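# Press the gauge pin under the yellow magnet

## Task

Find which of the checking fixture's four posts has the yellow magnet on it. Press that post's gauge pin fully in and keep it fully in for one second; after that the spring may push it back out. Do not disturb the other three pins, and do not move the magnet.

## Robot and tools

Robot: two UR20-type arms, left_arm and right_arm, each ending in a Robotiq 2F-85 two-finger gripper with a wrist camera (cam_left_wrist, cam_right_wrist, both 896x504).

Frames. Scene frame: origin at table-top height, midway between the arms' nominal bases, +z up, +x out over the table, left_arm on the +y side. Calibrated bases: left_arm at (+0.060, +0.928, 0) m, right_arm at (-0.064, -0.817, 0) m, both almost unrotated about z. Each arm reports its hand pose, velocities and targets in its own base frame. Gripper axes: fingers point along +z, open and close along y, and a camera block sticks out about 10 cm toward +x. end_effector_position is the spot between the pads when closed; closed fingertips reach about 19 mm past it, open ones about 6 mm. Motion offsets run along the current Hand target's own axes.

Row layout (shared by execute_actions and move): 18 numbers, each in [-1, 1]. First left_arm: dx, dy, dz, rx, ry, rz, then gripper position, force_limit, speed; then the same nine for right_arm. Always send all 18, even for one arm. dx..rz are offsets, not poses: 1.0 equals 0.6 m of travel or 180 degrees of turn; rx, ry, rz form one rotation vector. They count from the Hand target as it was when the action or move began.

execute_actions(actions, cameras): actions is a list of actions; each action is a list of up to 15 rows, one row per 1/30 s step, the last row held to fill 15 steps (0.5 s). Every row in an action measures from that action's start pose, so rows do not add up, but successive actions do. All-zero pose numbers re-request the current Hand target. An empty list just returns state and images. cameras: names to return; omitted or ["all"] gives all, [] gives none.

move(target, speed, blend, stop_force, zero, blocking, cameras): target is one row or a list of up to 15 rows, every one an offset from the same starting Hand targets. The path is straight and does not avoid obstacles or the other arm. speed: m/s, 0.002 to 4.2, default 0.25 (turn rate up to twice that in rad/s); one value or one per target. blend: corner rounding in metres for lists. stop_force: 6 to 120 N, ends an arm's path when its wrist sensor feels that much push against the direction of travel; go slowly with it, and leave it out when backing off something you press on. Do not rely on it while the gripper turns. zero (only with stop_force): true re-zeroes moving arms first; false lets pushes accumulate from the last zero. blocking=false returns after 0.5 s while the move continues; not allowed with stop_force. The result adds a move: line giving the ending (done, off_target, moving, held, fault) and limits (paced = pose clipped, held = steps withheld). done means at rest within 3 mm and 2 degrees; it says nothing about contact.

wait(seconds 0 to 10): robot holds its last commands. stop: brakes a running move (fingers keep going). zoom_image(camera, region [x0, y0, x1, y1] in image pixels, top-left origin, at most 504x504): a sharper crop of that camera's latest image. zero_wrist_force(arm): subtracts the present wrist reading from later ones and resets stop_force's zero. read_manual: licence texts only. finished_scene(scene = this scene's number): ends the scene for good, so only call it once the pin has been held in.

Gripper numbers: position +1 fully open (85 mm), about -0.8 pads touching, -1 closes until blocked. force_limit sets grip strength, speed sets closing rate (about 20, 85, 150 mm/s at -1, 0, +1); both start at +1. To leave a gripper unchanged, resend its last three numbers, since 0 is itself a command. object_status: 0 moving, 1 blocked while opening, 2 blocked while closing (a grip), 3 reached the request or pads met. position_measured is in counts: 3 open, 78 about 60 mm, 130 about 40 mm, 180 about 20 mm, 230 pads meeting. For pressing a pin, a closed gripper's fingertips make a useful probe.

Reading results: Hand target is the last commanded pose after clipping; the gripper may rest short of it, and a new command (even zeros) asks for it again. Orientation commands are clipped to 32 degrees from the measured one per step. Wrist force and torque are in gripper axes, showing the surface's push into the arm, plus a line with the peak since the previous reading. Joint torques include the arm's own weight. Execute_actions results also list some intermediate end_effector positions. Arm motion lags commands by roughly 0.2 s. Camera calibration lists K, distortion and T_world_to_cam; wrist camera poses are given in the carrying arm's base frame.

Cautions: arms are stiff, so aiming even slightly beyond a firm surface can trigger a fault. About 150 N (plus or minus 25) of outside force on any part, or contact torque beyond the joint limits (678, 678, 398, 98.4, 98.4, 98.4 N m), freezes that arm for 10 s. Approach the pin slowly, push straight along its axis only as far as needed, hold roughly a second, then withdraw by commanding back past the gripper. Avoid hitting the magnet, the other pins, or the other arm (the clearance check does not always prevent contact; grippers pressing each other can fail the task). Nothing may fall or be left off the table. Keep paths away from an arm's own base, which can flip its shoulder posture. Long stretched holds or pushes against unreachable poses heat motors; a MOTOR HOT line warns, and 85 °C brakes the arm for 30 s or more.

Each tool is called as name(argument=value, ...), one argument or row to a line, values as JSON.

## Session

execute_actions(
  actions=[],
)

Scene clock: 0.00 s.
left_arm: end_effector_position=(+0.6452, +0.5338, +0.3687) position_measured=3 object_status=3 end_effector_quat_wxyz=(+0.054, +0.895, -0.431, +0.101) | right_arm: end_effector_position=(+1.0094, -0.4085, +0.1239) position_measured=3 object_status=3 end_effector_quat_wxyz=(+0.497, -0.362, -0.574, -0.541)
Joint positions: left_arm=[0.541 -1.507 2.094 -2.179 -1.799 -1.706] | right_arm=[2.693 -2.576 -1.22 -2.623 2.507 -0.374]
Joint velocities: within noise
Joint torques (N m): no reading
Motor temperatures (°C): left_arm=[24 36 26 39 35 34] | right_arm=[29 36 36 38 34 39]
Wrist force (N): no reading
Wrist torque (N m): no reading
Wrist force, peak (N): no reading
Hand target: left_arm +0.6452, +0.5338, +0.3687; +0.054, +0.895, -0.431, +0.101 | right_arm +1.0094, -0.4085, +0.1239; +0.497, -0.362, -0.574, -0.541
Tool commands: left_gripper/position=+1.0 left_gripper/force_limit=+1.0 left_gripper/speed=+1.0 right_gripper/position=+1.0 right_gripper/force_limit=+1.0 right_gripper/speed=+1.0

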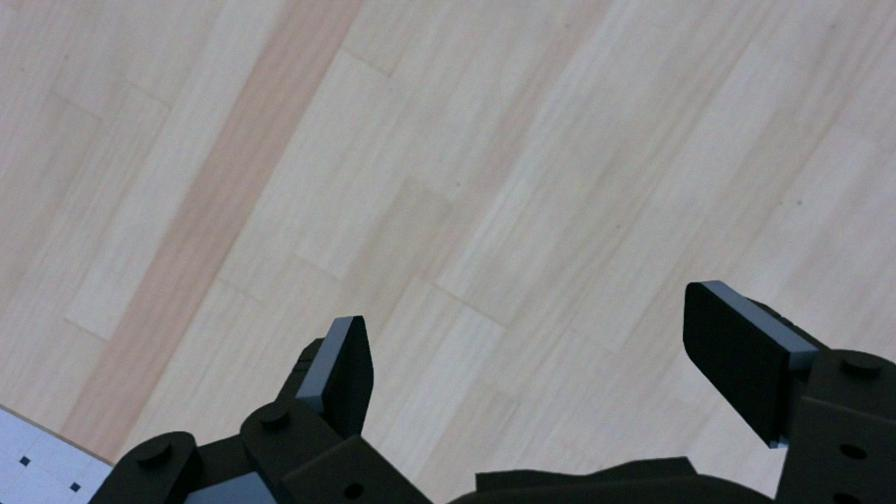

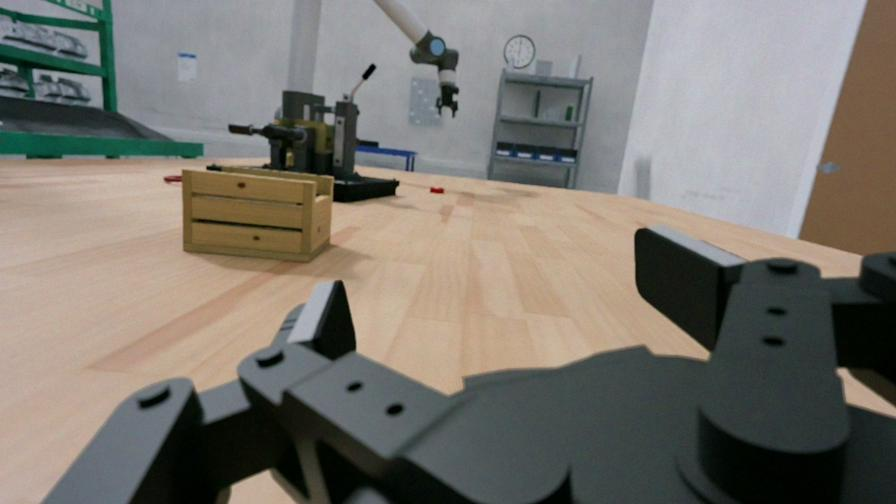

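move(
  target=[0.85,0.85,-0.45,0,0,0,1,1,1,0,0,0,0,0,0,1,1,1],
  speed=0.4,
)

Scene clock: 3.43 s.
left_arm: end_effector_position=(+0.5205, -0.1222, +0.7521) position_measured=3 object_status=3 end_effector_quat_wxyz=(+0.054, +0.895, -0.431, +0.101) | right_arm: end_effector_position=(+1.0094, -0.4085, +0.1239) position_measured=3 object_status=3 end_effector_quat_wxyz=(+0.497, -0.362, -0.574, -0.541)
Joint positions: left_arm=[-0.56 -2.114 2.015 -1.685 -1.655 -2.813] | right_arm=[2.693 -2.576 -1.22 -2.623 2.507 -0.374]
Joint velocities: within noise
Joint torques (N m): left_arm=[-18.52 44.17 -128.71 -7.18 4.28 -4.39] | right_arm=[2.23 249.06 71.95 -3.26 1.23 0.68]
Motor temperatures (°C): left_arm=[24 36 26 39 35 34] | right_arm=[29 36 36 38 34 39]
Wrist force (N): left_arm=[-0.4 -0.5 0.3] | right_arm=[0.0 0.1 0.3]
Wrist torque (N m): left_arm=[-0.09 0.07 -0.02] | right_arm=[0.02 0.00 -0.01]
Wrist force, peak (N): left_arm=[-2.6 -3.0 1.5] | right_arm=[-0.3 0.4 0.4]
Hand target: left_arm +0.5205, -0.1224, +0.7521; +0.054, +0.895, -0.431, +0.101 | right_arm +1.0094, -0.4085, +0.1239; +0.497, -0.362, -0.574, -0.541
Off the commanded pose: left_arm 0.000 m, 0 deg | right_arm 0.000 m, 0 deg.
move: done
camera_calibration:
cam_left_wrist: T_world_to_cam=[[-0.854395, -0.519374, -0.0161137, 0.410156], [-0.518457, 0.849989, 0.0933863, 0.326781], [-0.034806, 0.0881431, -0.9955, 0.903632], [0, 0, 0, 1]] pos_world=[0.551309, -0.144385, 0.875657]

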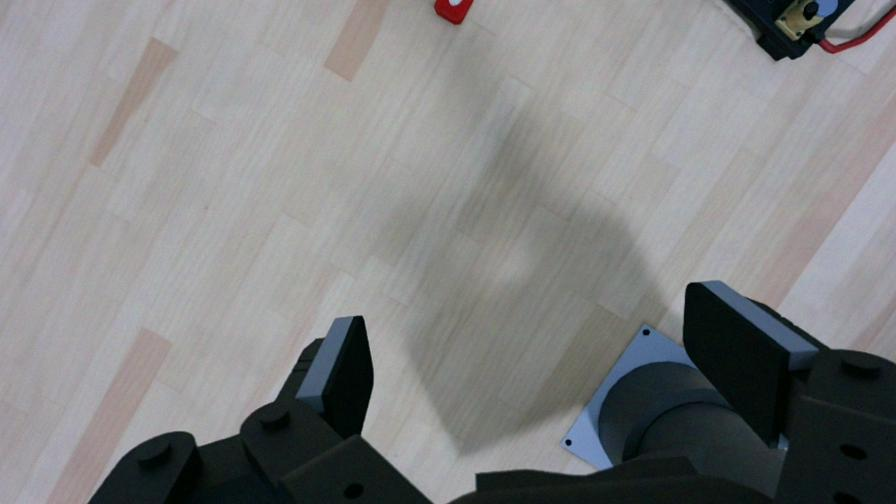

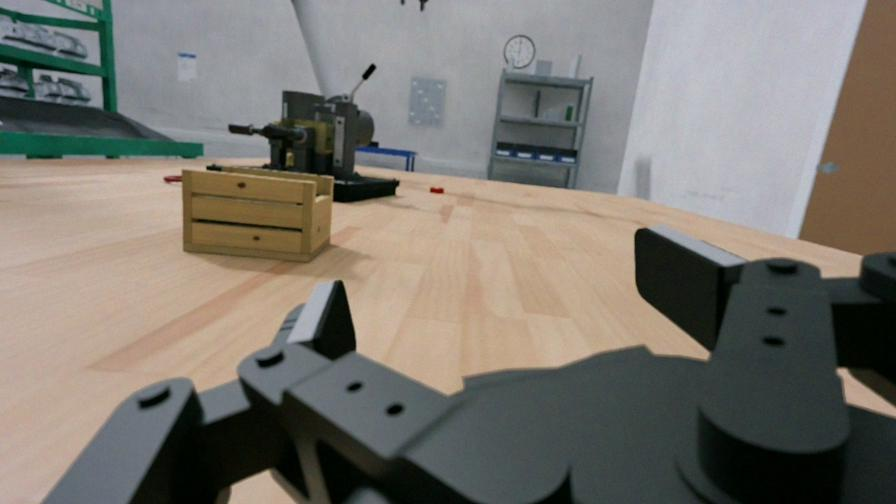

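move(
  target=[0.65,0.55,-0.05,0,0,0,1,1,1,0,0,0,0,0,0,1,1,1],
  speed=0.4,
  cameras=["cam_left_wrist"],
)

Scene clock: 6.00 s.
left_arm: end_effector_position=(+0.4958, -0.6188, +0.8728) position_measured=3 object_status=3 end_effector_quat_wxyz=(+0.054, +0.895, -0.431, +0.101) | right_arm: end_effector_position=(+1.0094, -0.4085, +0.1239) position_measured=3 object_status=3 end_effector_quat_wxyz=(+0.497, -0.362, -0.574, -0.541)
Joint positions: left_arm=[-1.175 -1.794 1.672 -1.672 -1.518 -3.414] | right_arm=[2.693 -2.576 -1.22 -2.623 2.507 -0.374]
Joint velocities: within noise
Joint torques (N m): left_arm=[-21.48 -26.44 -137.9 -6.96 5.79 -4.15] | right_arm=[1.09 244.64 73.36 -1.88 1.53 1.2]
Motor temperatures (°C): left_arm=[24 36 26 39 35 34] | right_arm=[29 36 36 38 34 39]
Wrist force (N): left_arm=[0.3 -0.8 -0.1] | right_arm=[0.2 0.3 0.1]
Wrist torque (N m): left_arm=[-0.12 -0.01 0.03] | right_arm=[0.06 -0.03 0.00]
Wrist force, peak (N): left_arm=[-3.5 -3.0 0.8] | right_arm=[0.1 0.5 0.5]
Hand target: left_arm +0.4958, -0.6191, +0.8728; +0.054, +0.895, -0.431, +0.101 | right_arm +1.0094, -0.4085, +0.1239; +0.497, -0.362, -0.574, -0.541
Off the commanded pose: left_arm 0.000 m, 0 deg | right_arm 0.000 m, 0 deg.
move: done
camera_calibration:
cam_left_wrist: T_world_to_cam=[[-0.854394, -0.519378, -0.0160804, 0.133092], [-0.518453, 0.849977, 0.0935224, 0.724577], [-0.0349055, 0.0882418, -0.995487, 1.0668], [0, 0, 0, 1]] pos_world=[0.526609, -0.640885, 0.996358]
Images, in order (width x height): cam_left_wrist 896x504.

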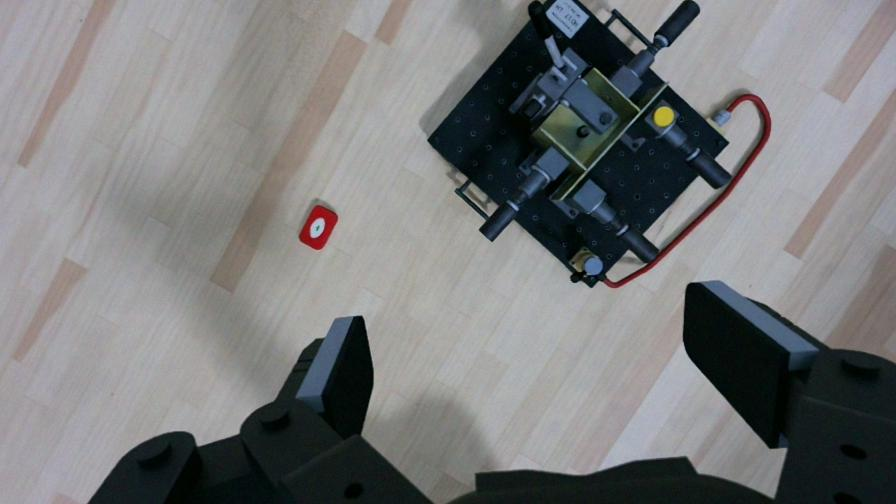

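zoom_image(
  camera="cam_left_wrist",
  region=[420, 0, 780, 300],
)

Scaled by 1.400 from the camera's 896x504 image, which has a finer 1280x720 frame.

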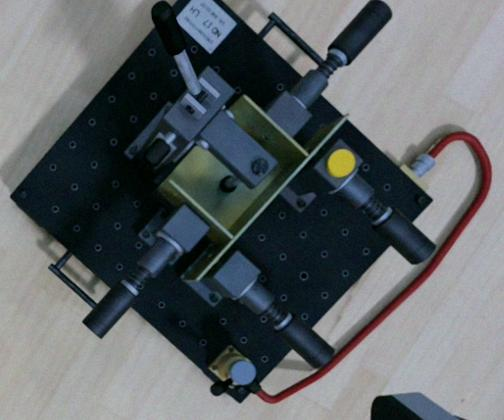

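move(
  target=[-0.323,0.902,0.823,0.0263,-0.0695,-0.2005,-1,1,0,0,0,0,0,0,0,1,1,1],
  speed=0.4,
  cameras=["cam_left_wrist"],
)

zoom_image(
  camera="cam_left_wrist",
  region=[200, 0, 700, 400],
)

Scene clock: 9.60 s.
left_arm: end_effector_position=(+0.0210, -0.8992, +0.3532) position_measured=232 object_status=3 end_effector_quat_wxyz=(-0.001, +0.991, -0.132, +0.000) | right_arm: end_effector_position=(+1.0094, -0.4085, +0.1239) position_measured=3 object_status=3 end_effector_quat_wxyz=(+0.497, -0.362, -0.574, -0.541)
Joint positions: left_arm=[-1.773 -1.443 2.027 -2.153 -1.571 -4.65] | right_arm=[2.693 -2.576 -1.22 -2.623 2.507 -0.374]
Joint velocities: within noise
Joint torques (N m): left_arm=[-16.8 -82.83 -113.96 -12.26 -5.25 -5.5] | right_arm=[-0.03 250.88 73.96 -1.48 2.5 1.86]
Motor temperatures (°C): left_arm=[24 36 26 39 35 34] | right_arm=[29 36 36 38 34 39]
Wrist force (N): left_arm=[0.3 0.1 -0.2] | right_arm=[0.1 0.3 0.1]
Wrist torque (N m): left_arm=[-0.03 -0.17 0.03] | right_arm=[0.05 -0.03 0.00]
Wrist force, peak (N): left_arm=[1.2 -3.7 -3.0] | right_arm=[0.3 0.7 0.4]
Hand target: left_arm +0.0209, -0.8993, +0.3531; -0.001, +0.991, -0.132, +0.000 | right_arm +1.0094, -0.4085, +0.1239; +0.497, -0.362, -0.574, -0.541
Off the commanded pose: left_arm 0.000 m, 0 deg | right_arm 0.000 m, 0 deg.
move: done
camera_calibration:
cam_left_wrist: T_world_to_cam=[[-0.383244, -0.923643, 0.0027804, -0.806635], [-0.875893, 0.364383, 0.316287, 0.257562], [-0.293149, 0.11878, -0.948659, 0.574067], [0, 0, 0, 1]] pos_world=[0.0847466, -0.907082, 0.465373]
Images, in order (width x height): cam_left_wrist 896x504.

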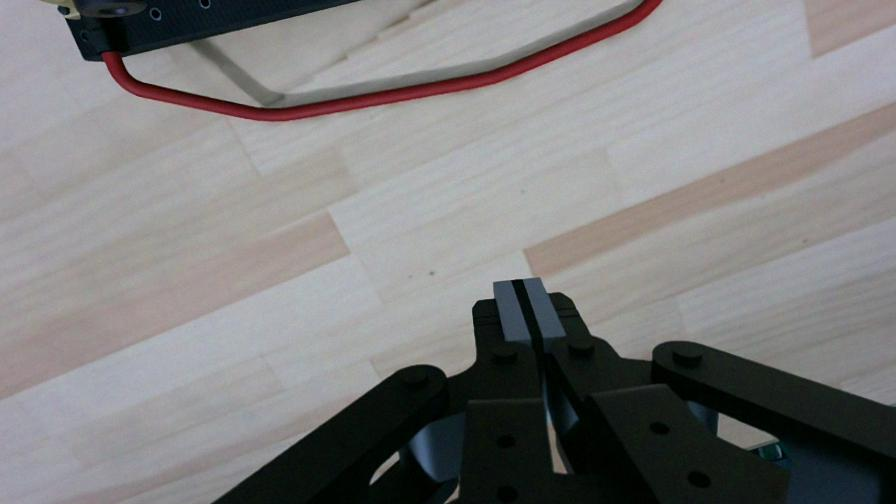

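Scaled by 1.008 from the camera's 896x504 image, which has a finer 1280x720 frame.

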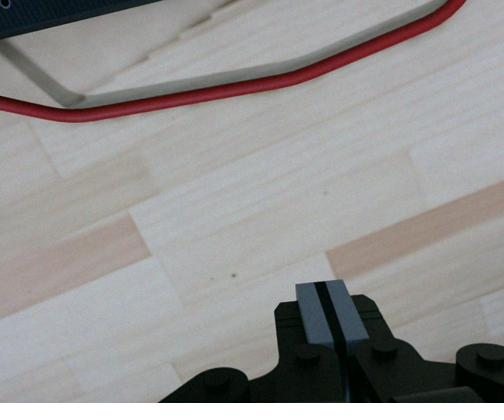

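move(
  target=[-0.13,0,0,0,0.333,0,-1,1,0,0,0,0,0,0,0,1,1,1],
  speed=0.5,
  cameras=["cam_left_wrist"],
)

zoom_image(
  camera="cam_left_wrist",
  region=[200, 0, 700, 400],
)

Scene clock: 11.93 s.
left_arm: end_effector_position=(-0.0544, -0.8790, +0.3531) position_measured=232 object_status=3 end_effector_quat_wxyz=(+0.065, +0.859, -0.114, +0.495) | right_arm: end_effector_position=(+1.0094, -0.4085, +0.1239) position_measured=3 object_status=3 end_effector_quat_wxyz=(+0.497, -0.362, -0.574, -0.541)
Joint positions: left_arm=[-2.2 -1.383 2.098 -1.733 -0.63 -5.363] | right_arm=[2.693 -2.576 -1.22 -2.623 2.507 -0.374]
Joint velocities: within noise
Joint torques (N m): left_arm=[-18.76 -95.32 -102.21 -2.96 9.49 -3.89] | right_arm=[-0.15 253.05 73.8 -0.34 3.12 2.8]
Motor temperatures (°C): left_arm=[24 36 26 39 35 34] | right_arm=[29 36 36 38 34 39]
Wrist force (N): left_arm=[1.4 -0.2 -0.3] | right_arm=[0.2 0.3 0.2]
Wrist torque (N m): left_arm=[0.10 0.12 -0.08] | right_arm=[0.06 -0.03 0.00]
Wrist force, peak (N): left_arm=[2.5 0.0 0.2] | right_arm=[-0.1 0.5 0.5]
Hand target: left_arm -0.0544, -0.8790, +0.3530; +0.065, +0.859, -0.114, +0.495 | right_arm +1.0094, -0.4085, +0.1239; +0.497, -0.362, -0.574, -0.541
Off the commanded pose: left_arm 0.000 m, 0 deg | right_arm 0.000 m, 0 deg.
move: done
camera_calibration:
cam_left_wrist: T_world_to_cam=[[-0.324388, -0.939434, -0.110615, -0.787531], [-0.686626, 0.314284, -0.655568, 0.493629], [0.650628, -0.136707, -0.74699, 0.305012], [0, 0, 0, 1]] pos_world=[-0.114976, -0.853276, 0.464336]
Images, in order (width x height): cam_left_wrist 896x504.

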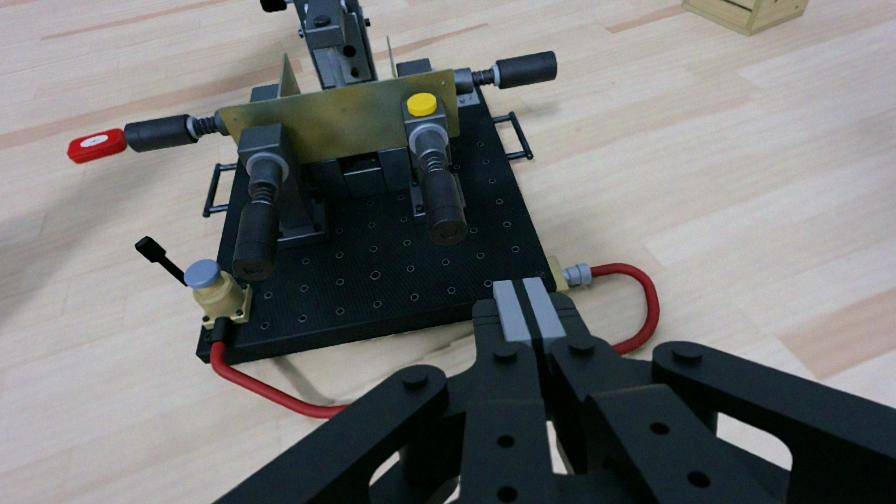

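Scaled by 1.008 from the camera's 896x504 image, which has a finer 1280x720 frame.

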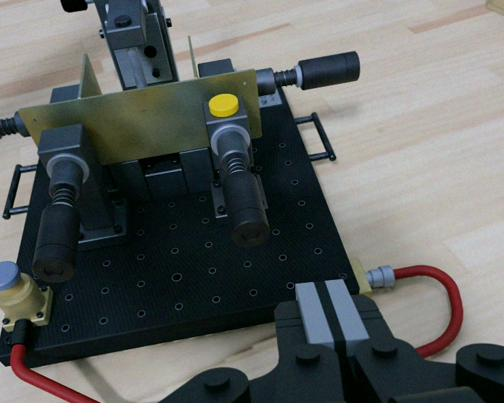

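move(
  target=[-0.114,-0.03,0.376,0,0,0,-1,1,0,0,0,0,0,0,0,1,1,1],
  speed=0.2,
  cameras=["cam_left_wrist"],
)

zoom_image(
  camera="cam_left_wrist",
  region=[350, 50, 750, 400],
)

Scene clock: 15.07 s.
left_arm: end_effector_position=(+0.1057, -0.9034, +0.1809) position_measured=232 object_status=3 end_effector_quat_wxyz=(+0.065, +0.859, -0.114, +0.495) | right_arm: end_effector_position=(+1.0094, -0.4085, +0.1239) position_measured=3 object_status=3 end_effector_quat_wxyz=(+0.497, -0.362, -0.574, -0.541)
Joint positions: left_arm=[-2.02 -1.191 2.26 -2.331 -0.554 -5.07] | right_arm=[2.693 -2.576 -1.22 -2.623 2.507 -0.374]
Joint velocities: within noise
Joint torques (N m): left_arm=[22.39 -117.28 -34.5 -11.74 9.4 0.76] | right_arm=[-0.6 253.06 75.37 -0.95 4.09 3.57]
Motor temperatures (°C): left_arm=[24 36 26 39 35 34] | right_arm=[29 36 36 37 34 39]
Wrist force (N): left_arm=[0.8 -0.3 -0.2] | right_arm=[0.0 0.3 0.1]
Wrist torque (N m): left_arm=[0.11 0.24 -0.06] | right_arm=[0.05 0.00 0.00]
Wrist force, peak (N): left_arm=[2.1 -0.1 -3.2] | right_arm=[0.2 0.7 0.1]
Hand target: left_arm +0.1057, -0.9034, +0.1809; +0.065, +0.859, -0.114, +0.495 | right_arm +1.0094, -0.4085, +0.1239; +0.497, -0.362, -0.574, -0.541
Off the commanded pose: left_arm 0.000 m, 0 deg | right_arm 0.000 m, 0 deg.
move: done
camera_calibration:
cam_left_wrist: T_world_to_cam=[[-0.324288, -0.939473, -0.11058, -0.777648], [-0.686573, 0.314168, -0.65568, 0.498198], [0.650734, -0.136707, -0.746897, 0.0689123], [0, 0, 0, 1]] pos_world=[0.045024, -0.877676, 0.292136]
Images, in order (width x height): cam_left_wrist 896x504.

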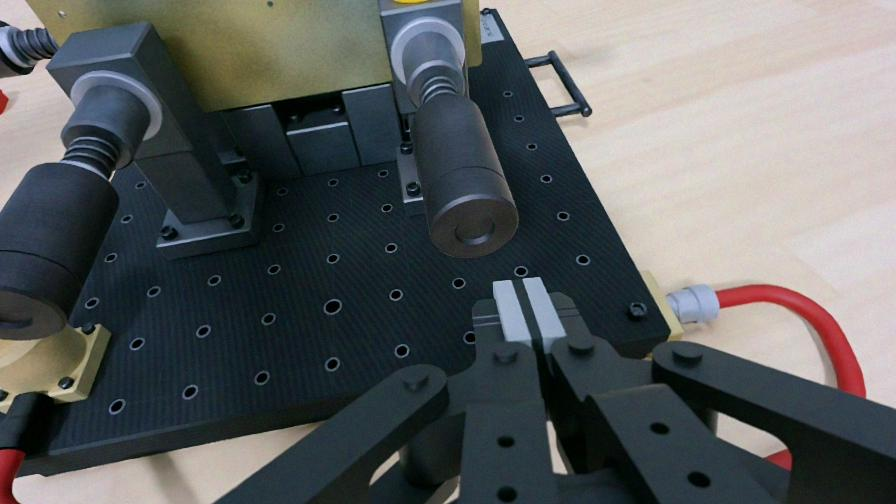

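Scaled by 1.260 from the camera's 896x504 image, which has a finer 1280x720 frame.

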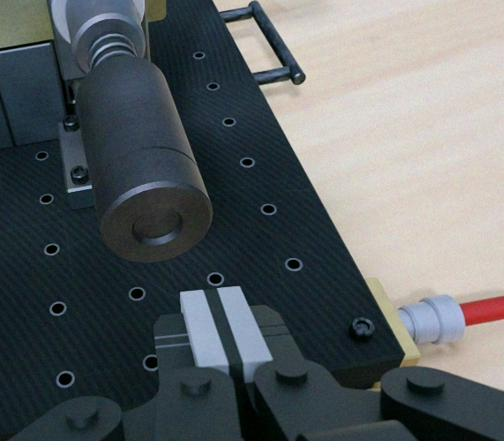

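move(
  target=[
    [0.01,-0.0125,0.027,0,0,0,-1,1,0,0,0,0,0,0,0,1,1,1],
    [0.058,-0.0125,0.111,0,0,0,-1,1,0,0,0,0,0,0,0,1,1,1],
  ],
  speed=[0.04,0.012],
  stop_force=50,
  cameras=["cam_left_wrist"],
)

zoom_image(
  camera="cam_left_wrist",
  region=[350, 0, 750, 350],
)

Scene clock: 20.83 s.
left_arm: end_effector_position=(+0.1639, -0.9114, +0.1777) position_measured=232 object_status=3 end_effector_quat_wxyz=(+0.065, +0.859, -0.114, +0.495) | right_arm: end_effector_position=(+1.0094, -0.4085, +0.1239) position_measured=3 object_status=3 end_effector_quat_wxyz=(+0.497, -0.362, -0.574, -0.541)
Joint positions: left_arm=[-1.951 -1.169 2.276 -2.479 -0.536 -4.941] | right_arm=[2.693 -2.576 -1.22 -2.623 2.507 -0.374]
Joint velocities: within noise
Joint torques (N m): left_arm=[21.07 -161.03 -37.8 -3.71 13.3 -4.25] | right_arm=[-3.4 251.99 72.32 -0.93 3.01 3.79]
Motor temperatures (°C): left_arm=[24 36 26 39 35 34] | right_arm=[29 36 36 37 34 39]
Wrist force (N): left_arm=[-20.6 4.1 -43.2] | right_arm=[0.2 -0.1 0.3]
Wrist torque (N m): left_arm=[0.30 0.25 -0.16] | right_arm=[-0.01 -0.03 -0.01]
Wrist force, peak (N): left_arm=[-34.7 -8.0 -85.2] | right_arm=[0.2 0.5 0.7]
Hand target: left_arm +0.1639, -0.9114, +0.1777; +0.065, +0.859, -0.114, +0.495 (not the last commanded pose) | right_arm +1.0094, -0.4085, +0.1239; +0.497, -0.362, -0.574, -0.541
Off the commanded pose: left_arm 0.017 m, 0 deg | right_arm 0.000 m, 0 deg.
move: contact (left_arm); path passed 1 of 2 targets
camera_calibration:
cam_left_wrist: T_world_to_cam=[[-0.324227, -0.939485, -0.110651, -0.766608], [-0.686593, 0.314174, -0.655656, 0.53864], [0.650743, -0.136609, -0.746908, 0.0275794], [0, 0, 0, 1]] pos_world=[0.103324, -0.885676, 0.288936]
Images, in order (width x height): cam_left_wrist 896x504.

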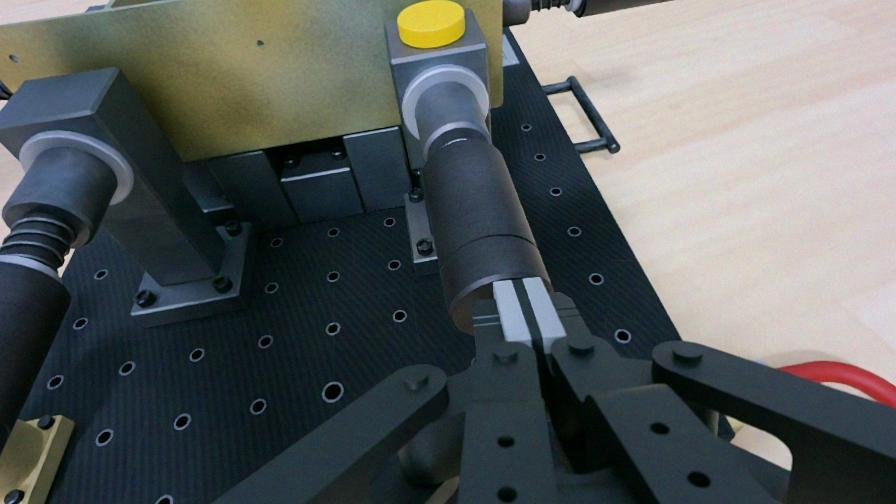

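Scaled by 1.260 from the camera's 896x504 image, which has a finer 1280x720 frame.

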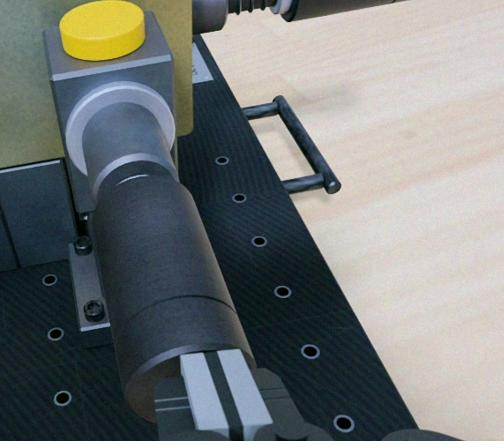

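move(
  target=[-0.05,0,-0.0866,0,0,0,-1,1,0,0,0,0,0,0,0,1,1,1],
  speed=0.06,
  cameras=["cam_left_wrist"],
)

finished_scene(
  scene=1,
)

Scene clock: 22.73 s.
left_arm: end_effector_position=(+0.1061, -0.8958, +0.1778) position_measured=232 object_status=3 end_effector_quat_wxyz=(+0.065, +0.859, -0.114, +0.495) | right_arm: end_effector_position=(+1.0094, -0.4085, +0.1239) position_measured=3 object_status=3 end_effector_quat_wxyz=(+0.497, -0.362, -0.574, -0.541)
Joint positions: left_arm=[-2.024 -1.193 2.271 -2.334 -0.555 -5.076] | right_arm=[2.693 -2.576 -1.22 -2.623 2.507 -0.374]
Joint velocities: within noise
Joint torques (N m): left_arm=[-13.08 -161.69 -80.25 -4.12 -0.09 -4.9] | right_arm=[-6.25 253.24 77.39 -0.1 3.25 3.94]
Motor temperatures (°C): left_arm=[24 36 26 39 35 34] | right_arm=[29 36 36 37 34 39]
Wrist force (N): left_arm=[0.1 1.4 -0.2] | right_arm=[-0.1 0.4 0.1]
Wrist torque (N m): left_arm=[0.43 0.36 -0.06] | right_arm=[0.07 0.02 0.00]
Wrist force, peak (N): left_arm=[-20.6 4.1 -42.9] | right_arm=[0.2 0.4 0.4]
Hand target: left_arm +0.1060, -0.8957, +0.1778; +0.065, +0.859, -0.114, +0.495 | right_arm +1.0094, -0.4085, +0.1239; +0.497, -0.362, -0.574, -0.541
Off the commanded pose: left_arm 0.000 m, 0 deg | right_arm 0.000 m, 0 deg.
move: done
camera_calibration:
cam_left_wrist: T_world_to_cam=[[-0.324227, -0.939485, -0.110651, -0.77062], [-0.686593, 0.314174, -0.655656, 0.49402], [0.650743, -0.136609, -0.746908, 0.0674769], [0, 0, 0, 1]] pos_world=[0.0454242, -0.869976, 0.289036]
Images, in order (width x height): cam_left_wrist 896x504.

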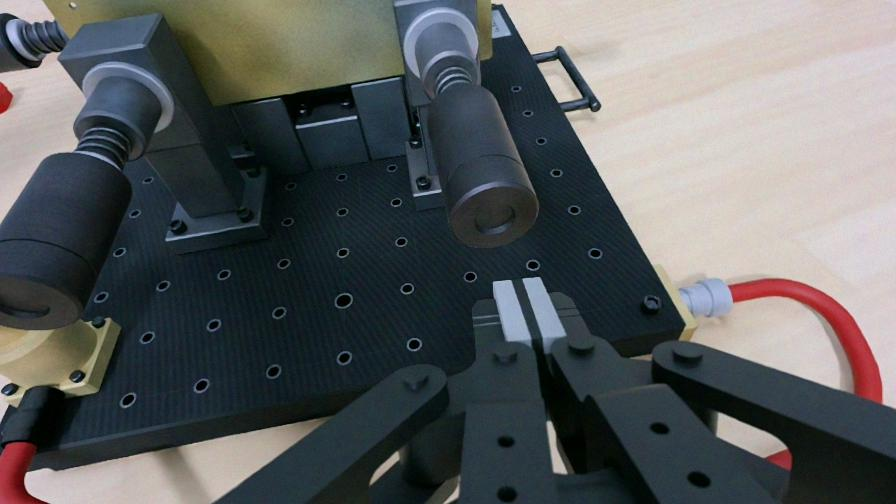

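The scene is finished: the task was done.


## Next scene

The same job, from a new start.

execute_actions(
  actions=[],
)

Scene clock: 0.00 s.
left_arm: end_effector_position=(+1.6020, +0.5513, +0.3701) position_measured=3 object_status=3 end_effector_quat_wxyz=(-0.049, +0.940, +0.190, +0.279) | right_arm: end_effector_position=(+0.4481, +0.4679, +0.3319) position_measured=3 object_status=3 end_effector_quat_wxyz=(-0.272, +0.502, +0.649, +0.503)
Joint positions: left_arm=[0.193 -0.686 0.985 -2.439 -1.472 -3.319] | right_arm=[4.007 -1.969 -2.772 1.193 2.076 2.519]
Joint velocities: within noise
Joint torques (N m): no reading
Motor temperatures (°C): left_arm=[24 35 26 38 34 34] | right_arm=[28 35 36 37 34 38]
Wrist force (N): no reading
Wrist torque (N m): no reading
Wrist force, peak (N): no reading
Hand target: left_arm +1.6020, +0.5513, +0.3701; -0.049, +0.940, +0.190, +0.279 | right_arm +0.4481, +0.4679, +0.3319; -0.272, +0.502, +0.649, +0.503
Tool commands: left_gripper/position=+1.0 left_gripper/force_limit=+1.0 left_gripper/speed=+1.0 right_gripper/position=+1.0 right_gripper/force_limit=+1.0 right_gripper/speed=+1.0
camera_calibration:
cam_left_wrist: T_world_to_cam=[[0.280319, -0.958405, -0.0536817, 0.116011], [-0.933413, -0.259108, -0.248199, 1.75322], [0.223966, 0.119682, -0.967221, 0.0591923], [0, 0, 0, 1]] pos_world=[1.5907, 0.558373, 0.498626]
cam_right_wrist: T_world_to_cam=[[0.956613, -0.13676, 0.257272, -0.433465], [0.120637, -0.61784, -0.776995, 0.502422], [0.265214, 0.774319, -0.574535, -0.162484], [0, 0, 0, 1]] pos_world=[0.39714, 0.37695, 0.408545]

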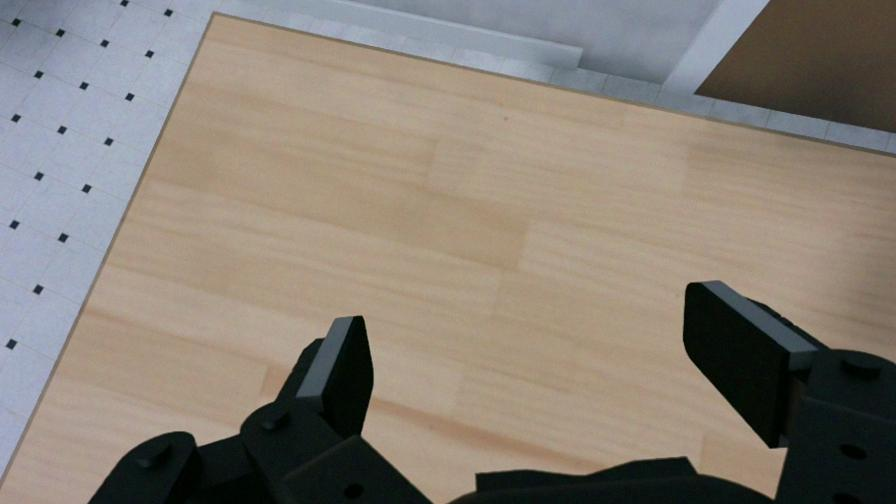

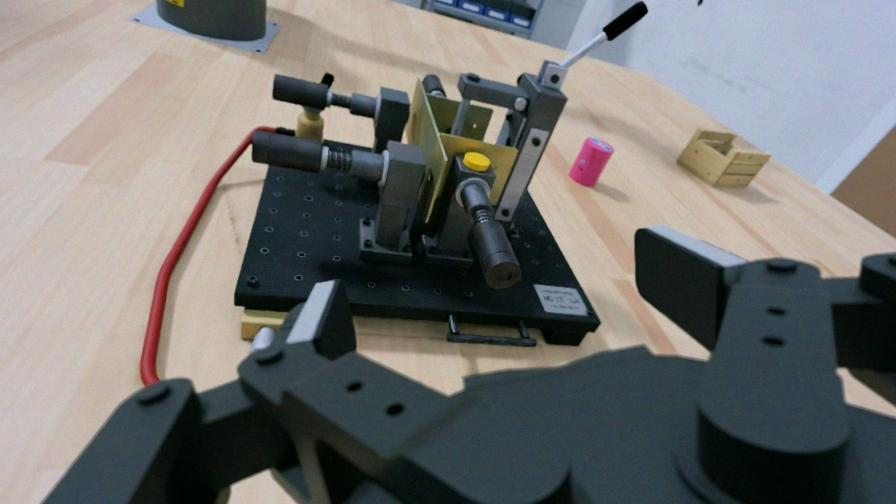

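move(
  target=[0,0,0,0,0,0,1,1,1,-0.202,0.061,0.319,0.0535,0.0128,0.1122,-1,1,0],
  speed=0.3,
  cameras=["cam_right_wrist"],
)

Scene clock: 2.20 s.
left_arm: end_effector_position=(+1.6020, +0.5513, +0.3701) position_measured=3 object_status=3 end_effector_quat_wxyz=(-0.049, +0.940, +0.190, +0.279) | right_arm: end_effector_position=(+0.5531, +0.5987, +0.1755) position_measured=232 object_status=3 end_effector_quat_wxyz=(-0.410, +0.573, +0.585, +0.401)
Joint positions: left_arm=[0.193 -0.686 0.985 -2.439 -1.472 -3.319] | right_arm=[3.936 -2.305 -2.486 1.169 2.308 2.804]
Joint velocities: within noise
Joint torques (N m): left_arm=[-0.87 -274.97 -107.45 -11.52 0.79 -0.09] | right_arm=[-16.65 133.61 19.9 3.82 7.16 5.28]
Motor temperatures (°C): left_arm=[24 35 26 38 34 34] | right_arm=[28 35 36 37 34 38]
Wrist force (N): left_arm=[0.4 -0.3 -0.1] | right_arm=[-0.5 0.2 0.1]
Wrist torque (N m): left_arm=[-0.05 -0.05 0.00] | right_arm=[0.09 0.19 -0.32]
Wrist force, peak (N): left_arm=[0.7 -0.5 -0.3] | right_arm=[-2.2 2.1 2.7]
Hand target: left_arm +1.6020, +0.5513, +0.3701; -0.049, +0.940, +0.190, +0.279 | right_arm +0.5532, +0.5988, +0.1754; -0.410, +0.573, +0.585, +0.401
Off the commanded pose: left_arm 0.000 m, 0 deg | right_arm 0.000 m, 0 deg.
move: done
camera_calibration:
cam_right_wrist: T_world_to_cam=[[0.986266, -0.102247, -0.12971, -0.444888], [-0.165124, -0.593108, -0.788008, 0.594283], [0.00363905, 0.798604, -0.601845, -0.246588], [0, 0, 0, 1]] pos_world=[0.537806, 0.503912, 0.262185]
Images, in order (width x height): cam_right_wrist 896x504.

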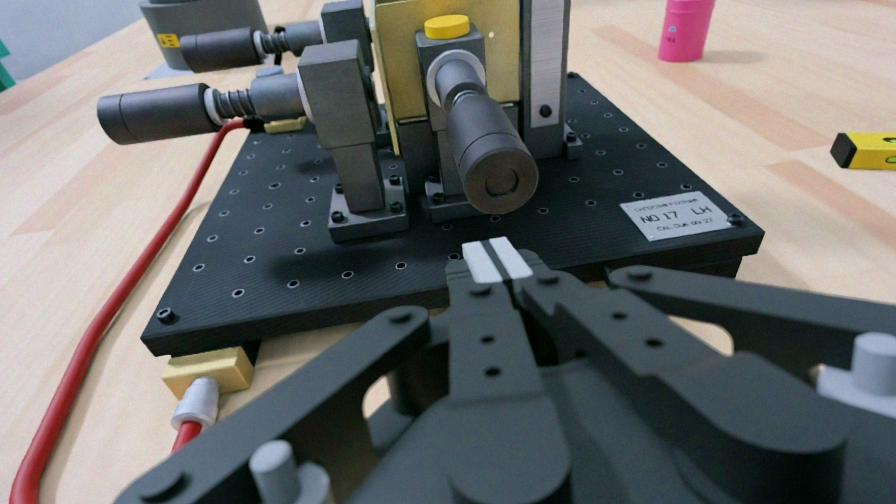

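move(
  target=[
    [0,0,0,0,0,0,1,1,1,0.0128,0.0177,0.0447,0,0,0,-1,1,0],
    [0,0,0,0,0,0,1,1,1,0.0538,0.02,0.1575,0,0,0,-1,1,0],
  ],
  speed=[0.06,0.015],
  stop_force=50,
  cameras=["cam_right_wrist"],
)

wait(
  seconds=0.9,
  cameras=[],
)

Scene clock: 8.10 s.
left_arm: end_effector_position=(+1.6020, +0.5513, +0.3701) position_measured=3 object_status=3 end_effector_quat_wxyz=(-0.049, +0.940, +0.190, +0.279) | right_arm: end_effector_position=(+0.5632, +0.6809, +0.1734) position_measured=232 object_status=3 end_effector_quat_wxyz=(-0.410, +0.573, +0.585, +0.401)
Joint positions: left_arm=[0.193 -0.686 0.985 -2.439 -1.472 -3.319] | right_arm=[4.013 -2.309 -2.409 1.124 2.239 2.85]
Joint velocities: within noise
Joint torques (N m): left_arm=[5.05 -280.78 -113.08 -10.87 3.22 0.52] | right_arm=[14.16 146.29 31.85 8.18 5.04 -7.2]
Motor temperatures (°C): left_arm=[24 35 26 38 34 34] | right_arm=[28 35 36 37 34 38]
Wrist force (N): left_arm=[0.5 -0.1 -0.1] | right_arm=[-11.4 -7.9 -60.0]
Wrist torque (N m): left_arm=[-0.01 -0.07 -0.01] | right_arm=[0.04 0.52 -0.21]
Wrist force, peak (N): left_arm=[0.7 -0.2 -0.3] | right_arm=[-27.8 -9.8 -120.8]
Hand target: left_arm +1.6020, +0.5513, +0.3701; -0.049, +0.940, +0.190, +0.279 | right_arm +0.5632, +0.6809, +0.1734; -0.410, +0.573, +0.585, +0.401 (not the last commanded pose)
Off the commanded pose: left_arm 0.000 m, 0 deg | right_arm 0.018 m, 0 deg.
move: contact (right_arm); path passed 1 of 2 targets
camera_calibration:
cam_right_wrist: T_world_to_cam=[[0.986234, -0.102288, -0.129925, -0.446628], [-0.16532, -0.593097, -0.787975, 0.643082], [0.00354279, 0.798607, -0.601842, -0.313404], [0, 0, 0, 1]] pos_world=[0.547905, 0.586012, 0.260085]
Images, in order (width x height): cam_right_wrist 896x504.

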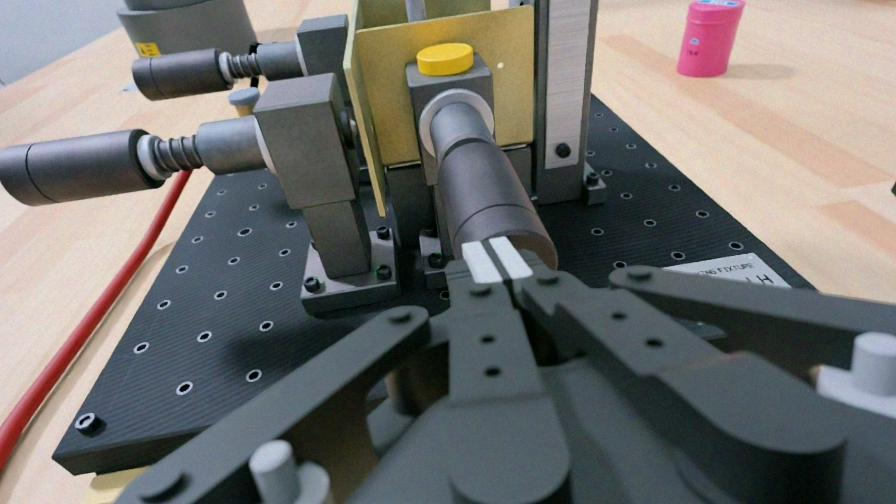

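Scene clock: 9.00 s.
left_arm: end_effector_position=(+1.6020, +0.5513, +0.3701) position_measured=3 object_status=3 end_effector_quat_wxyz=(-0.049, +0.940, +0.190, +0.279) | right_arm: end_effector_position=(+0.5632, +0.6809, +0.1734) position_measured=232 object_status=3 end_effector_quat_wxyz=(-0.410, +0.573, +0.585, +0.401)
Joint positions: left_arm=[0.193 -0.686 0.985 -2.439 -1.472 -3.319] | right_arm=[4.013 -2.309 -2.409 1.124 2.239 2.85]
Joint velocities: within noise
Joint torques (N m): left_arm=[6.53 -284.13 -108.5 -11.64 3.57 1.17] | right_arm=[11.19 161.42 29.01 8.92 4.52 -6.78]
Motor temperatures (°C): left_arm=[24 35 26 38 34 34] | right_arm=[28 35 36 37 34 38]
Wrist force (N): left_arm=[0.2 -0.3 -0.1] | right_arm=[-10.4 -8.0 -57.8]
Wrist torque (N m): left_arm=[-0.04 -0.03 0.00] | right_arm=[0.02 0.49 -0.21]
Wrist force, peak (N): left_arm=[0.5 -0.2 -0.4] | right_arm=[-10.8 -8.1 -60.1]
Hand target: left_arm +1.6020, +0.5513, +0.3701; -0.049, +0.940, +0.190, +0.279 | right_arm +0.5632, +0.6809, +0.1734; -0.410, +0.573, +0.585, +0.401 (not the last commanded pose)
Tool commands: left_gripper/position=+1.0 left_gripper/force_limit=+1.0 left_gripper/speed=+1.0 right_gripper/position=-1.0 right_gripper/force_limit=+1.0 right_gripper/speed=+0.0
Off the commanded pose: left_arm 0.000 m, 0 deg | right_arm 0.018 m, 0 deg.
wait: 0.90 s; at rest by 0.17 s
No camera images: "cameras" was empty.

move(
  target=[0,0,0,0,0,0,1,1,1,-0.0285,0,-0.0783,0,0,0,-1,1,0],
  speed=0.08,
  cameras=[],
)

finished_scene(
  scene=2,
)

Scene clock: 10.23 s.
left_arm: end_effector_position=(+1.6020, +0.5513, +0.3701) position_measured=3 object_status=3 end_effector_quat_wxyz=(-0.049, +0.940, +0.190, +0.279) | right_arm: end_effector_position=(+0.5642, +0.6311, +0.1734) position_measured=232 object_status=3 end_effector_quat_wxyz=(-0.410, +0.573, +0.585, +0.401)
Joint positions: left_arm=[0.193 -0.686 0.985 -2.439 -1.472 -3.319] | right_arm=[3.959 -2.307 -2.448 1.143 2.287 2.819]
Joint velocities: within noise
Joint torques (N m): left_arm=[4.05 -283.67 -109.24 -11.85 3.81 1.61] | right_arm=[-19.57 171.79 -10.33 15 5.86 -7.63]
Motor temperatures (°C): left_arm=[24 35 26 38 34 34] | right_arm=[28 35 36 37 34 38]
Wrist force (N): left_arm=[0.4 0.0 -0.3] | right_arm=[0.2 -0.2 0.4]
Wrist torque (N m): left_arm=[0.01 -0.06 -0.01] | right_arm=[0.05 0.09 -0.28]
Wrist force, peak (N): left_arm=[0.5 -0.3 -0.3] | right_arm=[-10.3 -8.0 -58.0]
Hand target: left_arm +1.6020, +0.5513, +0.3701; -0.049, +0.940, +0.190, +0.279 | right_arm +0.5642, +0.6309, +0.1734; -0.410, +0.573, +0.585, +0.401
Off the commanded pose: left_arm 0.000 m, 0 deg | right_arm 0.000 m, 0 deg.
move: done
No camera images: "cameras" was empty.

The scene is finished: the task was done.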